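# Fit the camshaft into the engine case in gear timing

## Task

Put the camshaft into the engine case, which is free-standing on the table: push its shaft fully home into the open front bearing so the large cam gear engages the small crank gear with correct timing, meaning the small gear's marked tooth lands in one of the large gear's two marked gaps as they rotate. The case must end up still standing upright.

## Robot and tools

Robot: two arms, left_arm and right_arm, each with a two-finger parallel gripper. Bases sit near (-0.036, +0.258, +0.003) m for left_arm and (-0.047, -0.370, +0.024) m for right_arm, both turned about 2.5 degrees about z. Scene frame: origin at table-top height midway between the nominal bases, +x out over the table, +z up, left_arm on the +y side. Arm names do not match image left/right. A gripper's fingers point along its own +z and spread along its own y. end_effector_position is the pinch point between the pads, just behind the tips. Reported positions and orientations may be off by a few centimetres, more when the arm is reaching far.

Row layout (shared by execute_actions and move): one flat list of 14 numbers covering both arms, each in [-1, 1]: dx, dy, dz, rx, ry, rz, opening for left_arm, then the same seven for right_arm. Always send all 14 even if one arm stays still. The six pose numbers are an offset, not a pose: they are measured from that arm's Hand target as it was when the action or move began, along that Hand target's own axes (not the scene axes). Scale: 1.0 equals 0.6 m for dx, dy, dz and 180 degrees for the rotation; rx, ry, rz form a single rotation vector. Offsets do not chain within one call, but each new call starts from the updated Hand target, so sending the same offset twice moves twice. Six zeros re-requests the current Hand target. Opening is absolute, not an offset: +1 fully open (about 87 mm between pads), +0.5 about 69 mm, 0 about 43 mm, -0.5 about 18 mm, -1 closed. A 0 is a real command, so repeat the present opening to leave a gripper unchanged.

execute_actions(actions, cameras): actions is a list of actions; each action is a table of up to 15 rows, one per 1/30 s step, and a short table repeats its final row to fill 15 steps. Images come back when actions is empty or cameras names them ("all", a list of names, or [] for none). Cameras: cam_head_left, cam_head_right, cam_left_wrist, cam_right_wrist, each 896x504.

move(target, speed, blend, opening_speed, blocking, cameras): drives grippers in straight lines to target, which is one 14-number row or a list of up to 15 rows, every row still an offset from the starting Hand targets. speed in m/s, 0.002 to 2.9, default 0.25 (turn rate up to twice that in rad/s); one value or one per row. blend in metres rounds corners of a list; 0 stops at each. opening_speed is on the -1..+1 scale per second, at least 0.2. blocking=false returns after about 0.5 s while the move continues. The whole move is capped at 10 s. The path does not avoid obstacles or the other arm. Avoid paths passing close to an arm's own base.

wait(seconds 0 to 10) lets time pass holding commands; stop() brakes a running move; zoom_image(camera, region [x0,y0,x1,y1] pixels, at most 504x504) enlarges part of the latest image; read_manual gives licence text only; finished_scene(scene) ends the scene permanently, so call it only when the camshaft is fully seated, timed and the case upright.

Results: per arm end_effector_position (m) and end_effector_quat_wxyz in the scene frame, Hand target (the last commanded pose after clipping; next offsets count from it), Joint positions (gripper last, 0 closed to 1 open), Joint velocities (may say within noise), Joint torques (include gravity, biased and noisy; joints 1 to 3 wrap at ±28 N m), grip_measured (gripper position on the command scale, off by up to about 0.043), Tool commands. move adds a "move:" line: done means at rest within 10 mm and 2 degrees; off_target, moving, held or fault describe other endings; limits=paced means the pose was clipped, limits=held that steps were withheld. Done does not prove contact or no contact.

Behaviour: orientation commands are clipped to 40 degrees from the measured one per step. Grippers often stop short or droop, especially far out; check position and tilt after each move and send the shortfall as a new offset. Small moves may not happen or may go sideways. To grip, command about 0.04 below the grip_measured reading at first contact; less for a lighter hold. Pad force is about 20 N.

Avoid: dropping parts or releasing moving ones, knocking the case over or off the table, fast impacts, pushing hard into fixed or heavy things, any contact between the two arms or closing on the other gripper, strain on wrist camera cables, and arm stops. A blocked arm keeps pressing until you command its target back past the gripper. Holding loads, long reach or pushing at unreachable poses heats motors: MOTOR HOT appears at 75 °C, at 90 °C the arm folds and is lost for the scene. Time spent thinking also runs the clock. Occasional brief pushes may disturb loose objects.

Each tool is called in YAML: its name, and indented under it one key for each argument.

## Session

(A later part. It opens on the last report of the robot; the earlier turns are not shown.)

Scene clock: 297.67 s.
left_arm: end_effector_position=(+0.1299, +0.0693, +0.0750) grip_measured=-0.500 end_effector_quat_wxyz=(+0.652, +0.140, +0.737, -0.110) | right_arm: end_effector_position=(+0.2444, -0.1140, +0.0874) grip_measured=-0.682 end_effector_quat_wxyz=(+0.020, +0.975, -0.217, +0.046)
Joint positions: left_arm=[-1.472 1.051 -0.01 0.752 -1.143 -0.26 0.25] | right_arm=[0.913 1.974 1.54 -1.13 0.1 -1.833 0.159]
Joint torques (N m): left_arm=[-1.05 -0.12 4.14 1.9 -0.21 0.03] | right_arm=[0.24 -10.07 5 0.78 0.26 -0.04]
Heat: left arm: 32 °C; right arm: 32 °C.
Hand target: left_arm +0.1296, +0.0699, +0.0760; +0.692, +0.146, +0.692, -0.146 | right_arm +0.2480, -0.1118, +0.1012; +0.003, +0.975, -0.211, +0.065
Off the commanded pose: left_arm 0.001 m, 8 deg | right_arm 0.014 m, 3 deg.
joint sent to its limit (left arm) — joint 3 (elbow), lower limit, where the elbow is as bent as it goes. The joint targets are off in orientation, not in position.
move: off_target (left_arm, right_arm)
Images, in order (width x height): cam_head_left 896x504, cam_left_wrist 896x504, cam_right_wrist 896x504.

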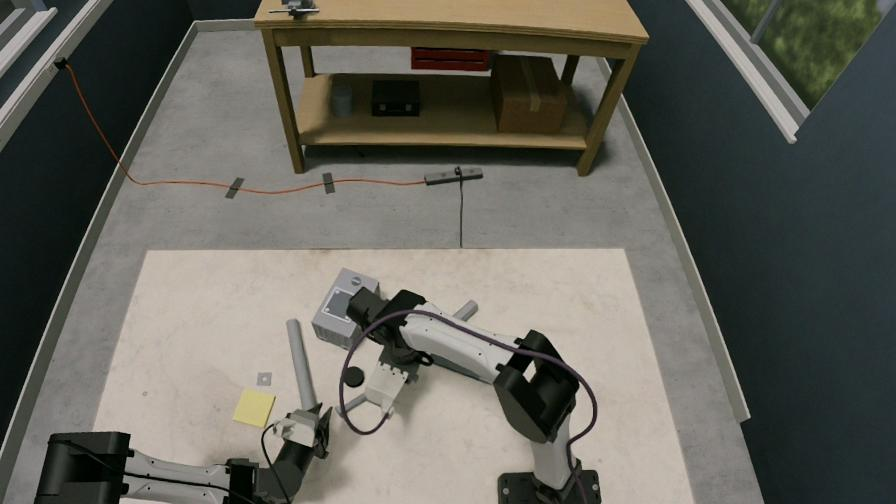

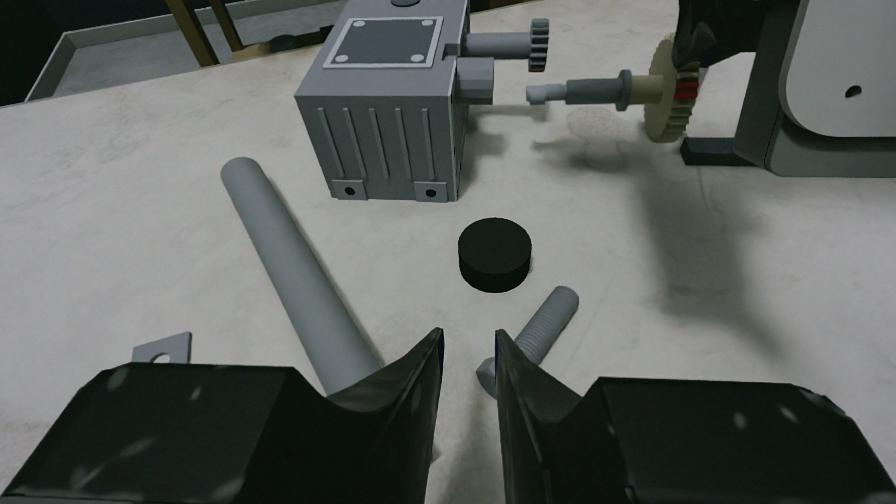

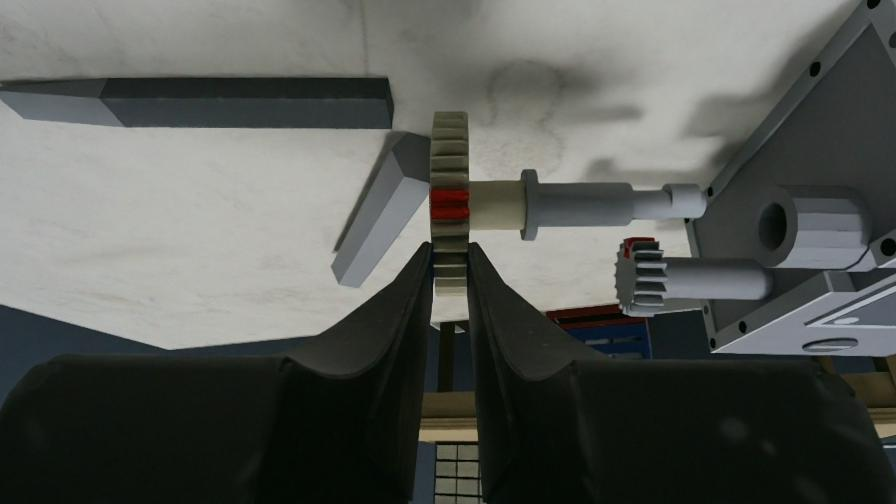

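zoom_image:
  camera: "cam_left_wrist"
  region: [430, 10, 710, 170]

Scaled by 1.800 from the camera's 896x504 image, which has a finer 1280x720 frame.

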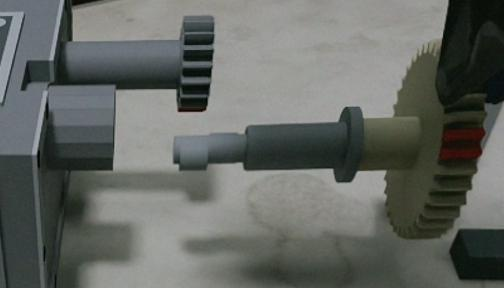

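move:
  target: [0,0,0,0,0,0,-0.5,0.0138,-0.0133,-0.0015,0.008,0,0,-0.8]
  speed: 0.06
  cameras: ["cam_right_wrist","cam_left_wrist"]

zoom_image:
  camera: "cam_right_wrist"
  region: [560, 120, 860, 300]

zoom_image:
  camera: "cam_left_wrist"
  region: [430, 10, 710, 170]

Scene clock: 317.27 s.
left_arm: end_effector_position=(+0.1302, +0.0696, +0.0750) grip_measured=-0.500 end_effector_quat_wxyz=(+0.653, +0.139, +0.737, -0.109) | right_arm: end_effector_position=(+0.2479, -0.1122, +0.0876) grip_measured=-0.682 end_effector_quat_wxyz=(+0.015, +0.976, -0.212, +0.049)
Joint positions: left_arm=[-1.472 1.056 -0.01 0.759 -1.146 -0.26 0.25] | right_arm=[0.908 1.974 1.54 -1.116 0.1 -1.849 0.159]
Joint torques (N m): left_arm=[-1.16 -0.13 4.12 1.9 -0.23 0.03] | right_arm=[-0.83 -9.17 7.21 0.78 0.18 -0.11]
Heat: left arm: 31 °C; right arm: 33 °C.
Hand target: left_arm +0.1296, +0.0699, +0.0760; +0.692, +0.147, +0.692, -0.146 | right_arm +0.2587, -0.1080, +0.1033; -0.009, +0.975, -0.210, +0.068
Off the commanded pose: left_arm 0.001 m, 8 deg | right_arm 0.019 m, 4 deg.
joint sent to its limit (left arm) — joint 3 (elbow), lower limit, where the elbow is as bent as it goes. The joint targets are off in orientation, not in position.
move: off_target (left_arm, right_arm)
Images, in order (width x height): cam_left_wrist 896x504, cam_right_wrist 896x504.

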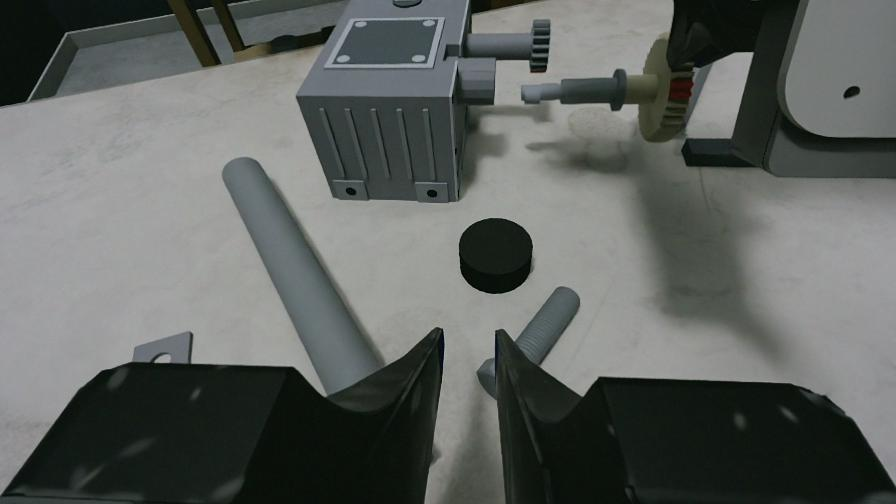

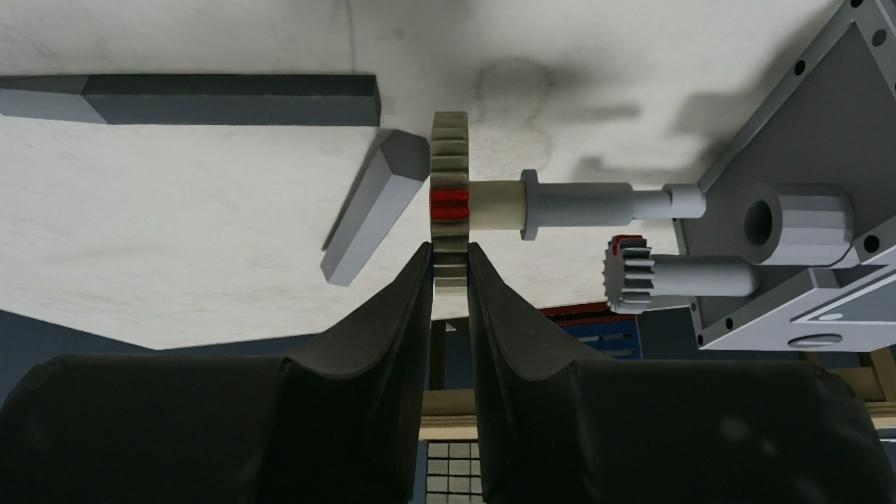

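Scaled by 1.680 from the camera's 896x504 image, which has a finer 1280x720 frame.

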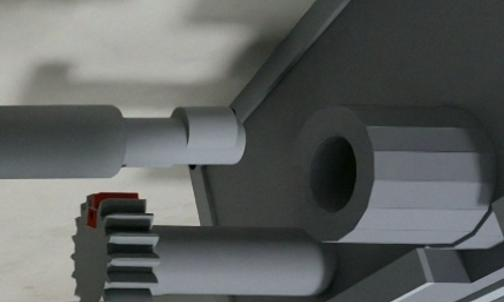

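Scaled by 1.800 from the camera's 896x504 image, which has a finer 1280x720 frame.

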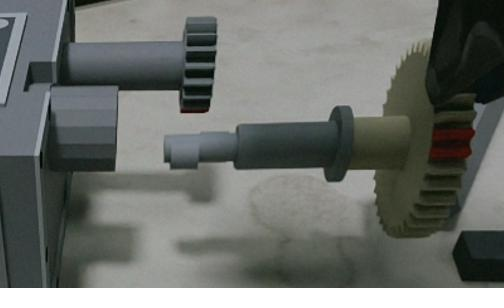

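move:
  target: [0,0,0,0,0,0,-0.5,0.008,0,-0.0123,0,0,0,-0.8]
  speed: 0.06
  cameras: ["cam_right_wrist","cam_left_wrist"]

zoom_image:
  camera: "cam_right_wrist"
  region: [560, 120, 860, 300]

zoom_image:
  camera: "cam_left_wrist"
  region: [430, 10, 710, 170]

Scene clock: 324.83 s.
left_arm: end_effector_position=(+0.1302, +0.0695, +0.0751) grip_measured=-0.500 end_effector_quat_wxyz=(+0.653, +0.139, +0.737, -0.109) | right_arm: end_effector_position=(+0.2496, -0.1165, +0.0875) grip_measured=-0.682 end_effector_quat_wxyz=(+0.019, +0.976, -0.212, +0.047)
Joint positions: left_arm=[-1.472 1.056 -0.01 0.759 -1.146 -0.26 0.25] | right_arm=[0.897 1.974 1.54 -1.124 0.1 -1.86 0.159]
Joint torques (N m): left_arm=[-1.17 -0.13 4.14 1.91 -0.21 0.03] | right_arm=[-0.81 -9.5 9.66 0.57 0.2 -0.1]
Heat: left arm: 31 °C; right arm: 33 °C.
Hand target: left_arm +0.1295, +0.0699, +0.0760; +0.692, +0.147, +0.692, -0.146 | right_arm +0.2620, -0.1098, +0.1112; -0.009, +0.975, -0.210, +0.068
Off the commanded pose: left_arm 0.001 m, 8 deg | right_arm 0.028 m, 4 deg.
joint sent to its limit (left arm) — joint 3 (elbow), lower limit, where the elbow is as bent as it goes. The joint targets are off in orientation, not in position.
move: off_target (left_arm, right_arm)
Images, in order (width x height): cam_left_wrist 896x504, cam_right_wrist 896x504.

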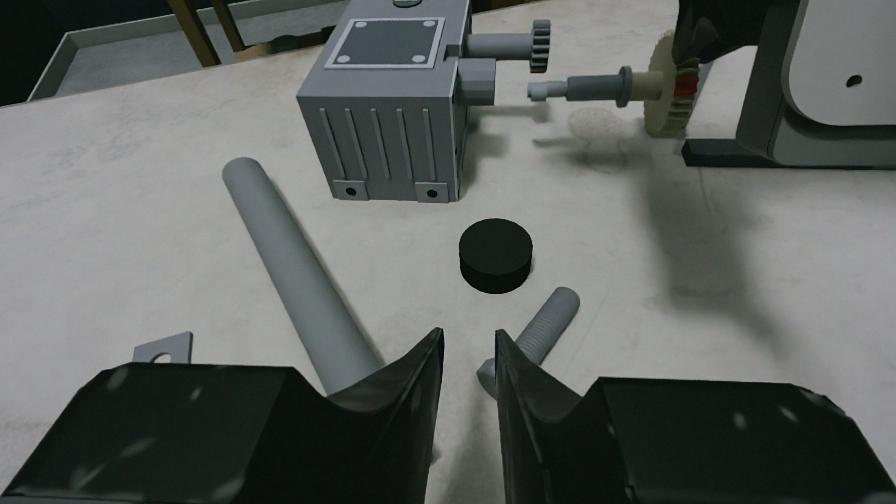

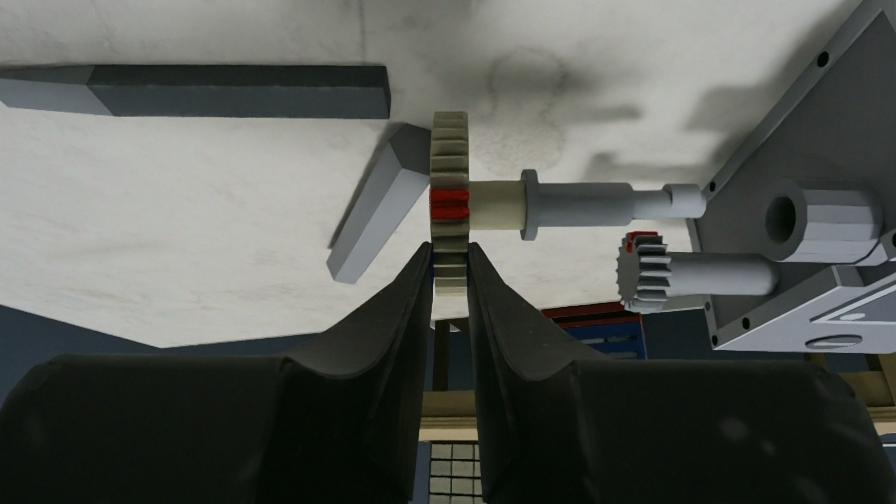

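Scaled by 1.680 from the camera's 896x504 image, which has a finer 1280x720 frame.

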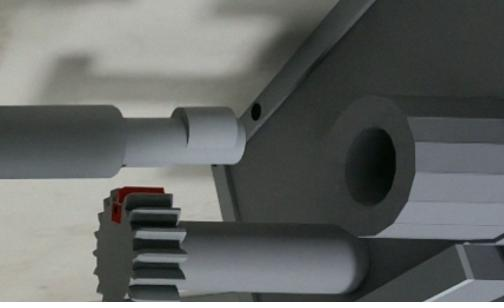

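Scaled by 1.800 from the camera's 896x504 image, which has a finer 1280x720 frame.

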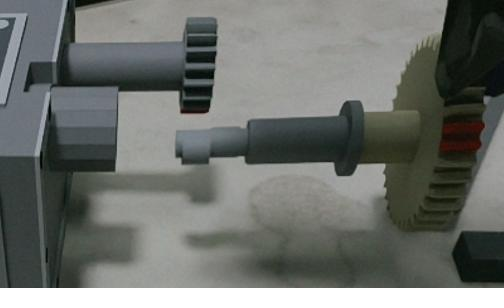

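move:
  target:
    - [0,0,0,0,0,0,-0.5,-0.0077,0.022,-0.005,0,0,0,-0.8]
    - [0,0,0,0,0,0,-0.5,-0.0113,-0.0188,0.0192,0.005,0,0,-0.8]
  speed: 0.06
  blend: [0.004,0]
  cameras: ["cam_right_wrist","cam_left_wrist"]

zoom_image:
  camera: "cam_right_wrist"
  region: [560, 120, 860, 300]

zoom_image:
  camera: "cam_left_wrist"
  region: [430, 10, 710, 170]

Scene clock: 339.40 s.
left_arm: end_effector_position=(+0.1302, +0.0695, +0.0751) grip_measured=-0.500 end_effector_quat_wxyz=(+0.653, +0.139, +0.737, -0.109) | right_arm: end_effector_position=(+0.2543, -0.1112, +0.0883) grip_measured=-0.682 end_effector_quat_wxyz=(+0.006, +0.976, -0.212, +0.054)
Joint positions: left_arm=[-1.472 1.056 -0.01 0.759 -1.146 -0.26 0.25] | right_arm=[0.897 1.975 1.542 -1.098 0.1 -1.86 0.159]
Joint torques (N m): left_arm=[-1.16 -0.13 4.14 1.91 -0.2 0.03] | right_arm=[0.75 -7.12 9.32 0.83 0.14 0.08]
Heat: left arm: 30 °C; right arm: 33 °C.
Hand target: left_arm +0.1295, +0.0699, +0.0760; +0.692, +0.147, +0.692, -0.146 | right_arm +0.2620, -0.0969, +0.0995; -0.017, +0.975, -0.210, +0.070
Off the commanded pose: left_arm 0.001 m, 8 deg | right_arm 0.020 m, 3 deg.
joint sent to its limit (left arm) — joint 3 (elbow), lower limit, where the elbow is as bent as it goes. The joint targets are off in orientation, not in position.
move: off_target (left_arm, right_arm)
Images, in order (width x height): cam_left_wrist 896x504, cam_right_wrist 896x504.

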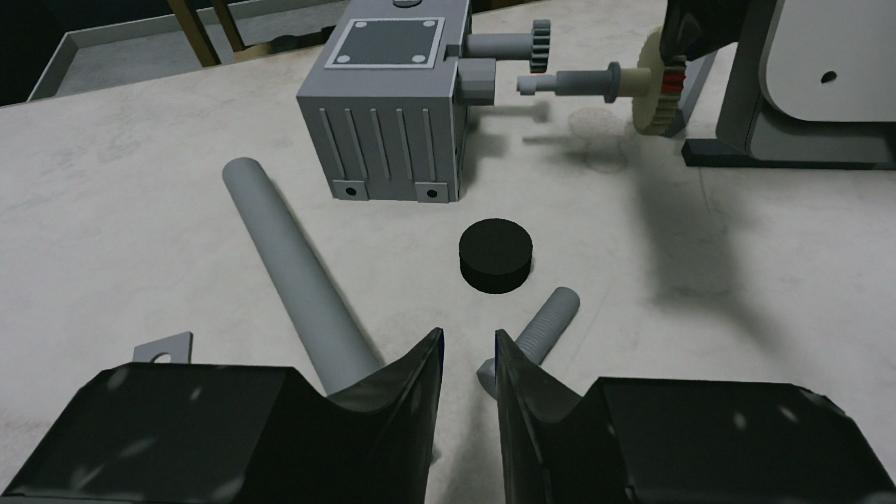

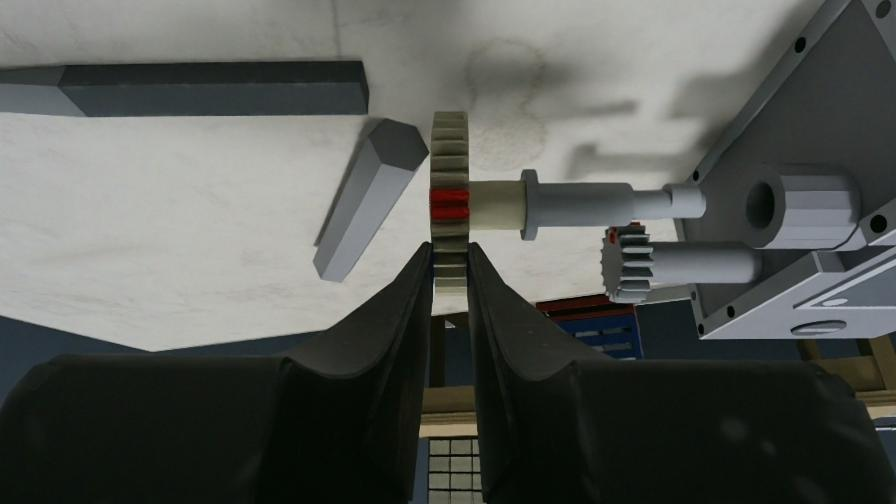

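Scaled by 1.680 from the camera's 896x504 image, which has a finer 1280x720 frame.

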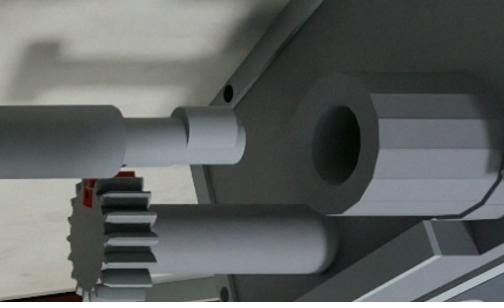

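Scaled by 1.800 from the camera's 896x504 image, which has a finer 1280x720 frame.

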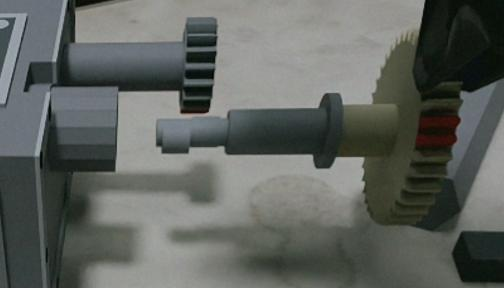

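move:
  target: [0,0,0,0,0,0,-0.5,-0.005,-0.031,-0.01,0,0,0,-0.8]
  speed: 0.06
  cameras: ["cam_right_wrist","cam_left_wrist"]

zoom_image:
  camera: "cam_right_wrist"
  region: [560, 120, 860, 300]

zoom_image:
  camera: "cam_left_wrist"
  region: [430, 10, 710, 170]

Scene clock: 351.03 s.
left_arm: end_effector_position=(+0.1302, +0.0695, +0.0751) grip_measured=-0.500 end_effector_quat_wxyz=(+0.653, +0.139, +0.737, -0.109) | right_arm: end_effector_position=(+0.2573, -0.0955, +0.0947) grip_measured=-0.682 end_effector_quat_wxyz=(+0.010, +0.976, -0.213, +0.051)
Joint positions: left_arm=[-1.472 1.056 -0.01 0.759 -1.146 -0.26 0.25] | right_arm=[0.917 2.034 1.654 -1.161 0.1 -1.837 0.159]
Joint torques (N m): left_arm=[-1.16 -0.12 4.11 1.9 -0.2 0.03] | right_arm=[0.98 -7.39 9.73 0.89 0.16 0.1]
Heat: left arm: 30 °C; right arm: 32 °C.
Hand target: left_arm +0.1295, +0.0699, +0.0760; +0.692, +0.147, +0.692, -0.146 | right_arm +0.2659, -0.0787, +0.1063; -0.017, +0.975, -0.210, +0.070
Off the commanded pose: left_arm 0.001 m, 8 deg | right_arm 0.022 m, 4 deg.
joint sent to its limit (left arm) — joint 3 (elbow), lower limit, where the elbow is as bent as it goes. The joint targets are off in orientation, not in position.
move: off_target (left_arm, right_arm)
Images, in order (width x height): cam_left_wrist 896x504, cam_right_wrist 896x504.

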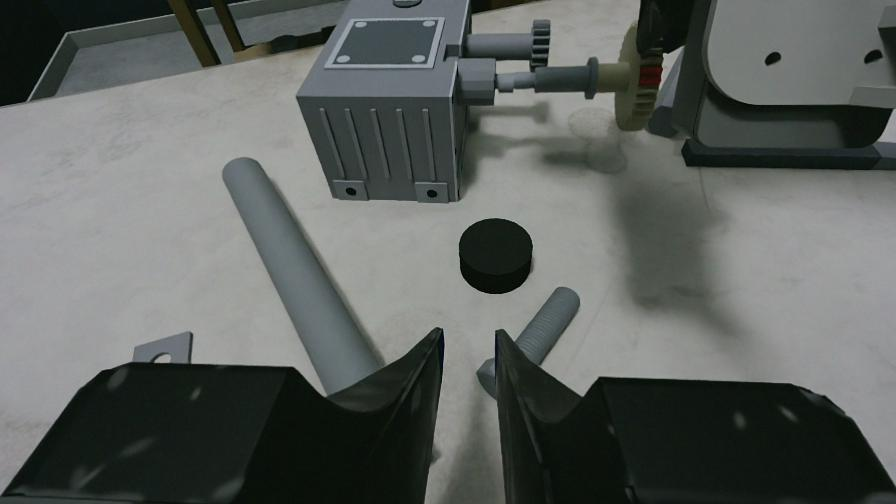

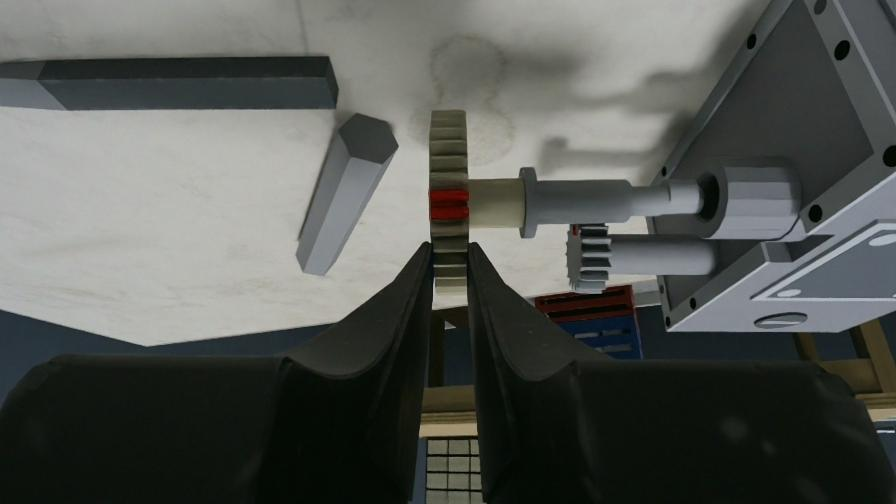

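Scaled by 1.680 from the camera's 896x504 image, which has a finer 1280x720 frame.

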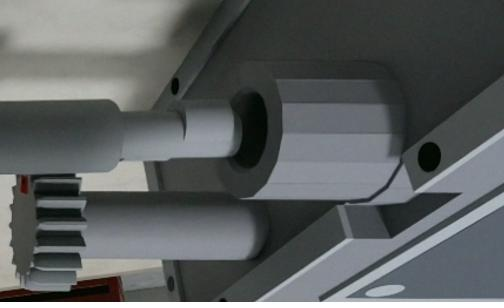

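Scaled by 1.800 from the camera's 896x504 image, which has a finer 1280x720 frame.

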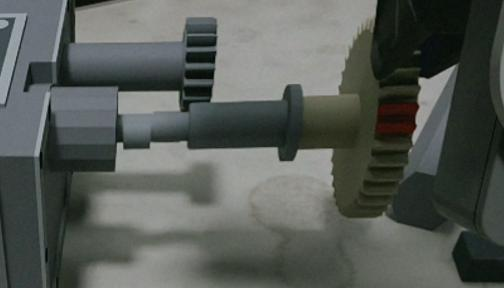

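move:
  target: [0,0,0,0,0,0,-0.5,0,-0.033,0,0,0,0,-0.8]
  speed: 0.05
  cameras: ["cam_right_wrist","cam_left_wrist"]

zoom_image:
  camera: "cam_right_wrist"
  region: [420, 80, 820, 320]

zoom_image:
  camera: "cam_left_wrist"
  region: [430, 10, 710, 170]

Scene clock: 357.77 s.
left_arm: end_effector_position=(+0.1302, +0.0695, +0.0751) grip_measured=-0.500 end_effector_quat_wxyz=(+0.653, +0.139, +0.737, -0.109) | right_arm: end_effector_position=(+0.2629, -0.0817, +0.0955) grip_measured=-0.682 end_effector_quat_wxyz=(+0.019, +0.975, -0.214, +0.048)
Joint positions: left_arm=[-1.472 1.056 -0.01 0.759 -1.146 -0.26 0.25] | right_arm=[0.93 2.111 1.775 -1.226 0.103 -1.822 0.159]
Joint torques (N m): left_arm=[-1.14 -0.13 4.11 1.91 -0.2 0.03] | right_arm=[0.85 -7.82 10.02 1.04 0.15 0.08]
Heat: left arm: 29 °C; right arm: 32 °C.
Hand target: left_arm +0.1295, +0.0699, +0.0760; +0.692, +0.147, +0.692, -0.146 | right_arm +0.2741, -0.0607, +0.1075; -0.017, +0.975, -0.210, +0.070
Off the commanded pose: left_arm 0.001 m, 8 deg | right_arm 0.027 m, 5 deg.
joint sent to its limit (left arm) — joint 3 (elbow), lower limit, where the elbow is as bent as it goes. The joint targets are off in orientation, not in position.
move: off_target (left_arm, right_arm)
Images, in order (width x height): cam_left_wrist 896x504, cam_right_wrist 896x504.

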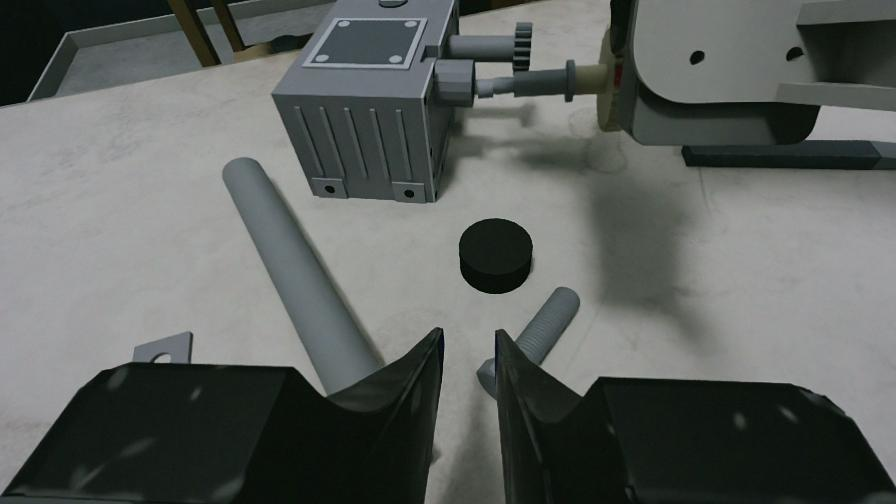

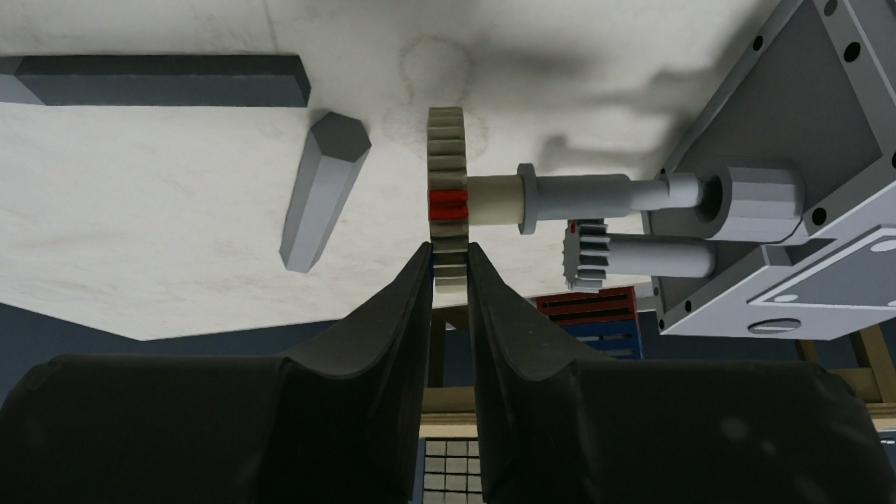

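Scaled by 1.260 from the camera's 896x504 image, which has a finer 1280x720 frame.

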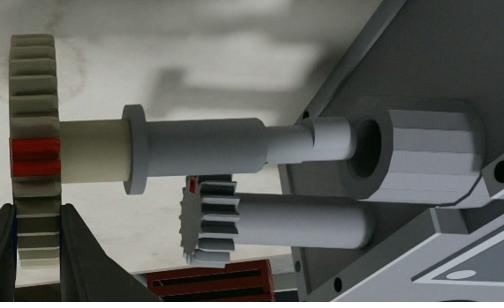

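Scaled by 1.800 from the camera's 896x504 image, which has a finer 1280x720 frame.

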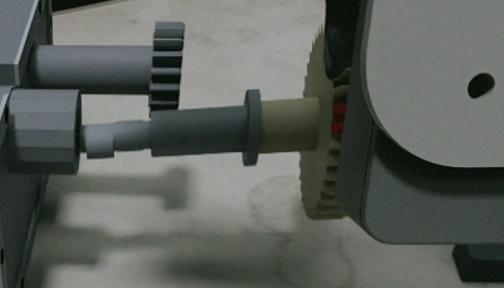

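move:
  target: [0,0,0,0,0,0,-0.5,0,0.04,0,0,0,0,-0.8]
  speed: 0.06
  cameras: ["cam_right_wrist","cam_left_wrist"]

zoom_image:
  camera: "cam_right_wrist"
  region: [420, 80, 820, 320]

zoom_image:
  camera: "cam_left_wrist"
  region: [410, 10, 690, 170]

Scene clock: 368.50 s.
left_arm: end_effector_position=(+0.1302, +0.0695, +0.0751) grip_measured=-0.500 end_effector_quat_wxyz=(+0.653, +0.139, +0.737, -0.109) | right_arm: end_effector_position=(+0.2603, -0.0848, +0.0911) grip_measured=-0.682 end_effector_quat_wxyz=(+0.004, +0.975, -0.215, +0.056)
Joint positions: left_arm=[-1.472 1.056 -0.01 0.759 -1.146 -0.26 0.25] | right_arm=[0.93 2.063 1.682 -1.147 0.103 -1.822 0.159]
Joint torques (N m): left_arm=[-1.17 -0.09 4.1 1.9 -0.2 0.04] | right_arm=[-0.24 -10.73 5.11 0.86 0.14 -0.1]
Heat: left arm: 29 °C; right arm: 32 °C.
Hand target: left_arm +0.1295, +0.0699, +0.0760; +0.692, +0.147, +0.692, -0.146 | right_arm +0.2643, -0.0826, +0.1058; -0.017, +0.975, -0.210, +0.070
Off the commanded pose: left_arm 0.001 m, 8 deg | right_arm 0.016 m, 3 deg.
joint sent to its limit (left arm) — joint 3 (elbow), lower limit, where the elbow is as bent as it goes. The joint targets are off in orientation, not in position.
move: off_target (left_arm, right_arm)
Images, in order (width x height): cam_left_wrist 896x504, cam_right_wrist 896x504.

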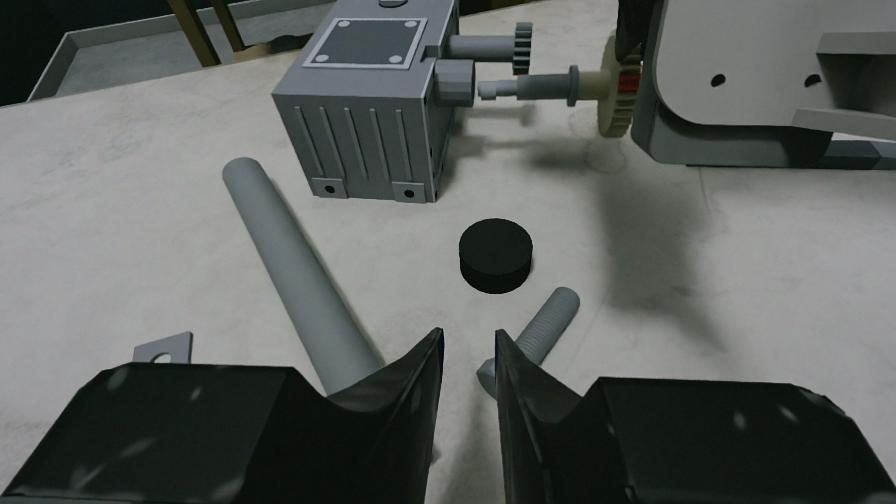

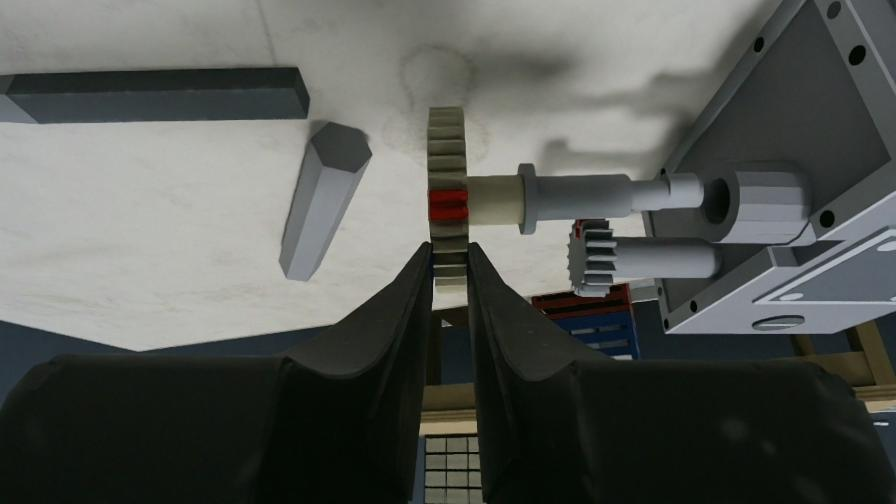

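Scaled by 1.260 from the camera's 896x504 image, which has a finer 1280x720 frame.

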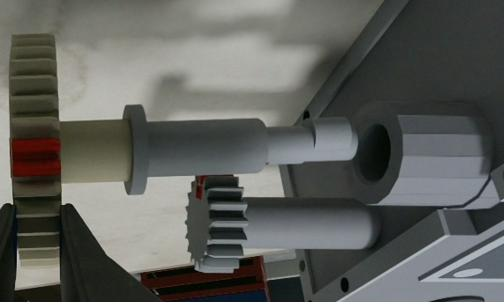

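Scaled by 1.800 from the camera's 896x504 image, which has a finer 1280x720 frame.

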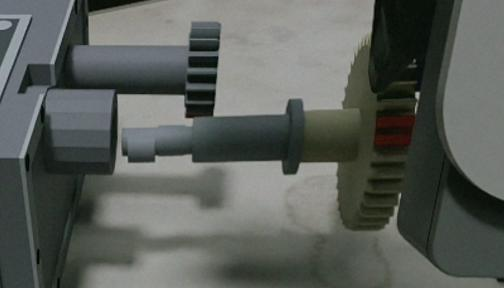

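move:
  target: [0,0,0,0,0,0,-0.5,0.0015,-0.0433,0.0028,0.012,0,0,-0.8]
  speed: 0.04
  cameras: ["cam_right_wrist","cam_left_wrist"]

zoom_image:
  camera: "cam_right_wrist"
  region: [420, 80, 820, 320]

zoom_image:
  camera: "cam_left_wrist"
  region: [410, 10, 690, 170]

Scene clock: 383.33 s.
left_arm: end_effector_position=(+0.1302, +0.0695, +0.0751) grip_measured=-0.500 end_effector_quat_wxyz=(+0.653, +0.139, +0.737, -0.109) | right_arm: end_effector_position=(+0.2626, -0.0816, +0.0934) grip_measured=-0.681 end_effector_quat_wxyz=(+0.006, +0.975, -0.214, +0.054)
Joint positions: left_arm=[-1.472 1.056 -0.01 0.76 -1.146 -0.26 0.25] | right_arm=[0.93 2.083 1.721 -1.172 0.102 -1.822 0.159]
Joint torques (N m): left_arm=[-1.16 -0.12 4.11 1.9 -0.2 0.03] | right_arm=[0.47 -7.77 10.03 1.17 0.08 -0.01]
Heat: left arm: 29 °C; right arm: 33 °C.
Hand target: left_arm +0.1295, +0.0699, +0.0760; +0.692, +0.147, +0.692, -0.146 | right_arm +0.2759, -0.0593, +0.1059; -0.035, +0.975, -0.208, +0.073
Off the commanded pose: left_arm 0.001 m, 8 deg | right_arm 0.029 m, 5 deg.
joint sent to its limit (left arm) — joint 3 (elbow), lower limit, where the elbow is as bent as it goes. The joint targets are off in orientation, not in position.
move: off_target (left_arm, right_arm)
Images, in order (width x height): cam_left_wrist 896x504, cam_right_wrist 896x504.

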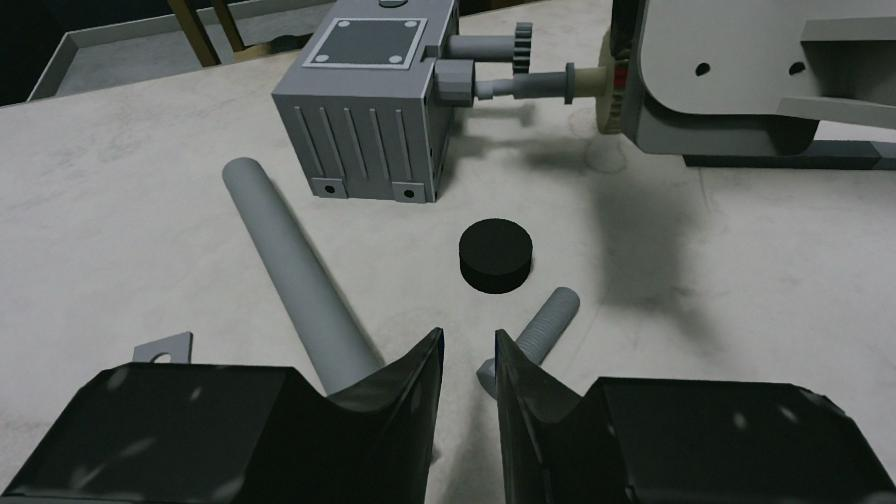

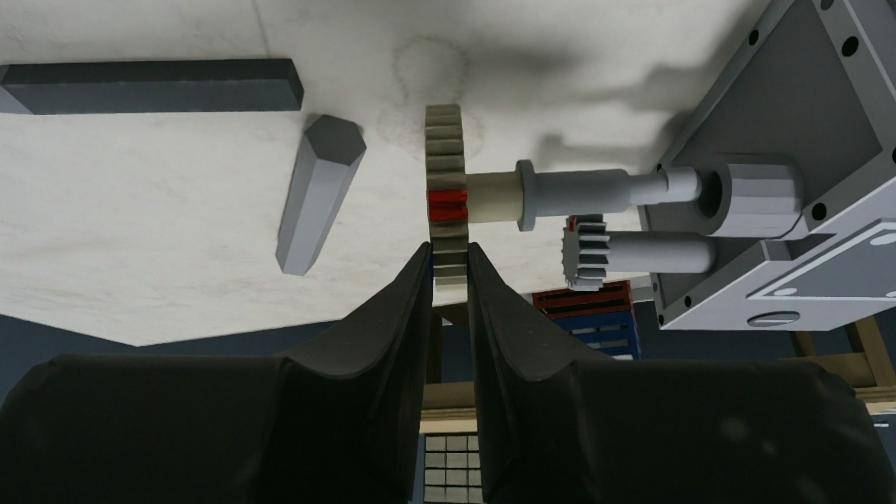

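Scaled by 1.260 from the camera's 896x504 image, which has a finer 1280x720 frame.

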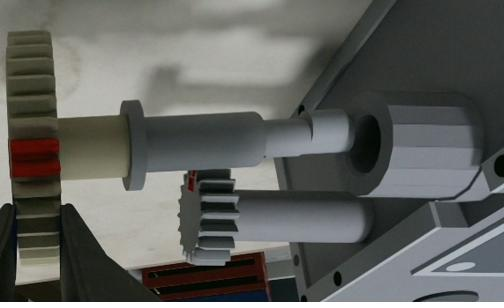

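Scaled by 1.800 from the camera's 896x504 image, which has a finer 1280x720 frame.

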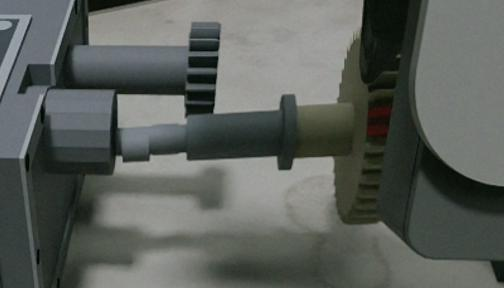

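move:
  target: [0,0,0,0,0,0,-0.5,0.009,0.05,-0.006,0.014,0,0,-0.8]
  speed: 0.06
  cameras: ["cam_right_wrist","cam_left_wrist"]

zoom_image:
  camera: "cam_right_wrist"
  region: [420, 80, 820, 320]

zoom_image:
  camera: "cam_left_wrist"
  region: [410, 10, 690, 170]

Scene clock: 396.10 s.
left_arm: end_effector_position=(+0.1302, +0.0695, +0.0751) grip_measured=-0.500 end_effector_quat_wxyz=(+0.653, +0.139, +0.737, -0.109) | right_arm: end_effector_position=(+0.2629, -0.0910, +0.0933) grip_measured=-0.681 end_effector_quat_wxyz=(-0.034, +0.975, -0.210, +0.065)
Joint positions: left_arm=[-1.472 1.056 -0.01 0.76 -1.146 -0.26 0.25] | right_arm=[0.906 1.974 1.556 -1.03 0.082 -1.858 0.159]
Joint torques (N m): left_arm=[-1.17 -0.12 4.11 1.91 -0.21 0.03] | right_arm=[-0.73 -10.04 5.35 1.06 0.09 -0.09]
Heat: left arm: 29 °C; right arm: 34 °C.
Hand target: left_arm +0.1295, +0.0699, +0.0760; +0.692, +0.147, +0.692, -0.146 | right_arm +0.2682, -0.0890, +0.1073; -0.057, +0.974, -0.207, +0.078
Off the commanded pose: left_arm 0.001 m, 8 deg | right_arm 0.015 m, 3 deg.
joint sent to its limit (left arm) — joint 3 (elbow), lower limit, where the elbow is as bent as it goes. The joint targets are off in orientation, not in position.
move: off_target (left_arm, right_arm)
Images, in order (width x height): cam_left_wrist 896x504, cam_right_wrist 896x504.

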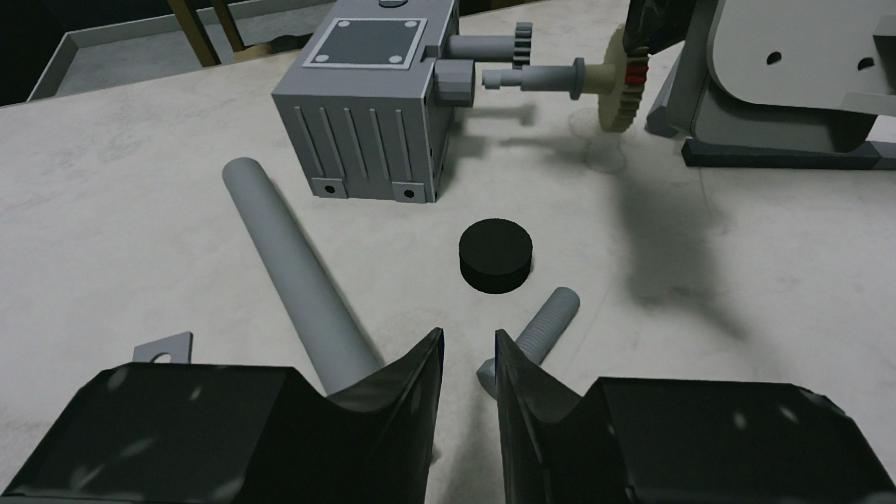

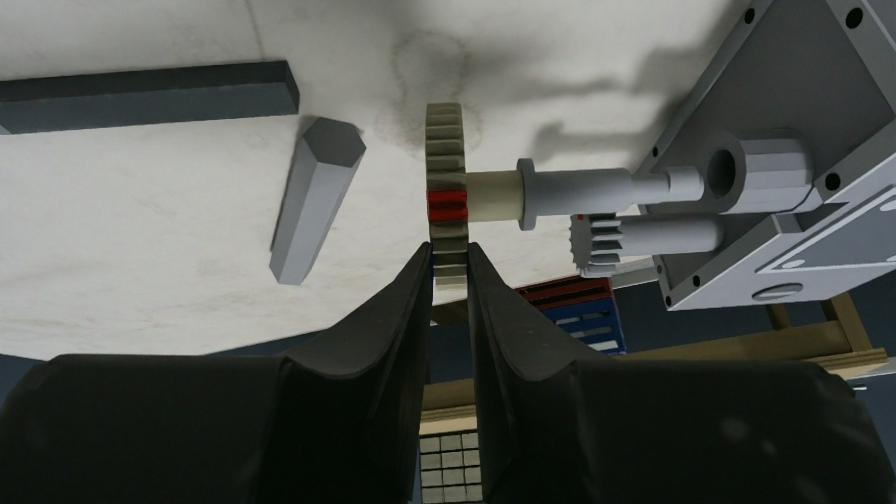

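Scaled by 1.260 from the camera's 896x504 image, which has a finer 1280x720 frame.

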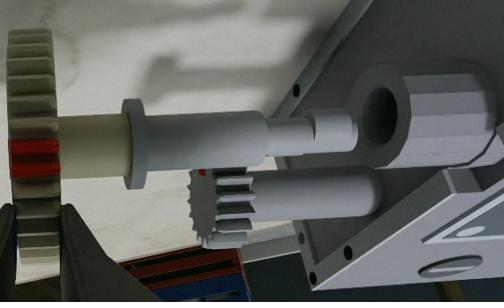

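Scaled by 1.800 from the camera's 896x504 image, which has a finer 1280x720 frame.

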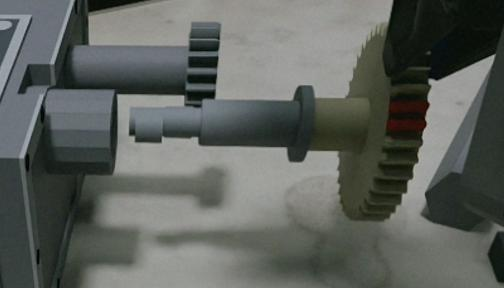

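move:
  target: [0,0,0,0,0,0,-0.5,-0.0112,-0.0467,0.0078,-0.004,0,0,-0.8]
  speed: 0.04
  cameras: ["cam_right_wrist","cam_left_wrist"]

zoom_image:
  camera: "cam_right_wrist"
  region: [420, 80, 820, 320]

zoom_image:
  camera: "cam_left_wrist"
  region: [410, 10, 690, 170]

Scene clock: 411.73 s.
left_arm: end_effector_position=(+0.1302, +0.0695, +0.0751) grip_measured=-0.500 end_effector_quat_wxyz=(+0.653, +0.139, +0.737, -0.109) | right_arm: end_effector_position=(+0.2627, -0.0828, +0.0923) grip_measured=-0.681 end_effector_quat_wxyz=(-0.013, +0.975, -0.213, +0.056)
Joint positions: left_arm=[-1.472 1.056 -0.01 0.76 -1.146 -0.26 0.25] | right_arm=[0.922 2.044 1.658 -1.111 0.087 -1.835 0.159]
Joint torques (N m): left_arm=[-1.14 -0.13 4.14 1.9 -0.2 0.04] | right_arm=[1.05 -7.49 10.17 1.18 0.12 0.08]
Heat: left arm: 28 °C; right arm: 35 °C.
Hand target: left_arm +0.1295, +0.0699, +0.0760; +0.692, +0.147, +0.692, -0.146 | right_arm +0.2740, -0.0603, +0.1059; -0.051, +0.974, -0.207, +0.077
Off the commanded pose: left_arm 0.001 m, 8 deg | right_arm 0.029 m, 5 deg.
joint sent to its limit (left arm) — joint 3 (elbow), lower limit, where the elbow is as bent as it goes. The joint targets are off in orientation, not in position.
move: off_target (left_arm, right_arm)
Images, in order (width x height): cam_left_wrist 896x504, cam_right_wrist 896x504.

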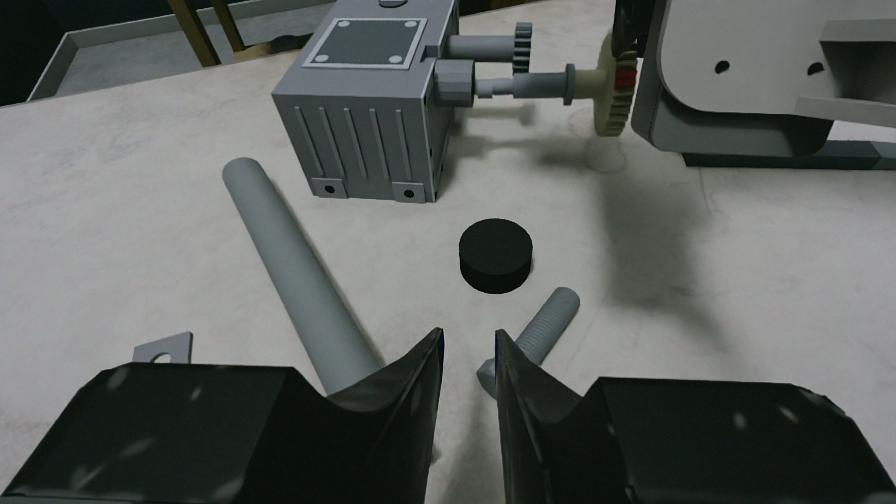

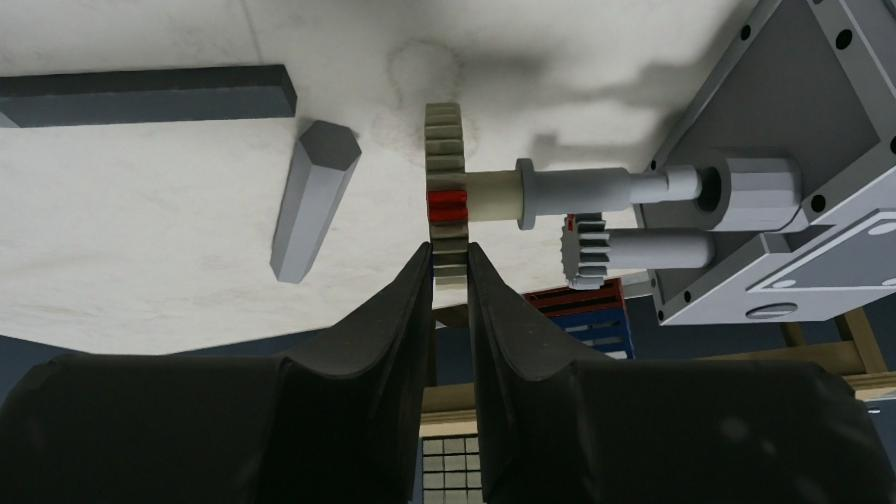

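Scaled by 1.260 from the camera's 896x504 image, which has a finer 1280x720 frame.

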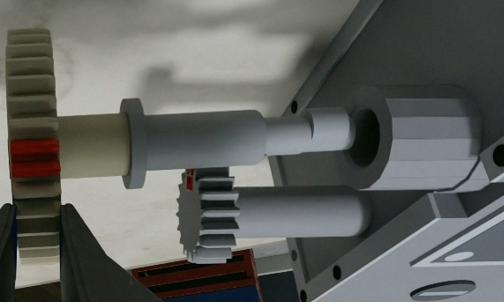

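Scaled by 1.800 from the camera's 896x504 image, which has a finer 1280x720 frame.

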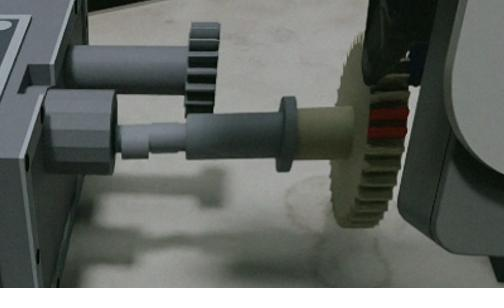

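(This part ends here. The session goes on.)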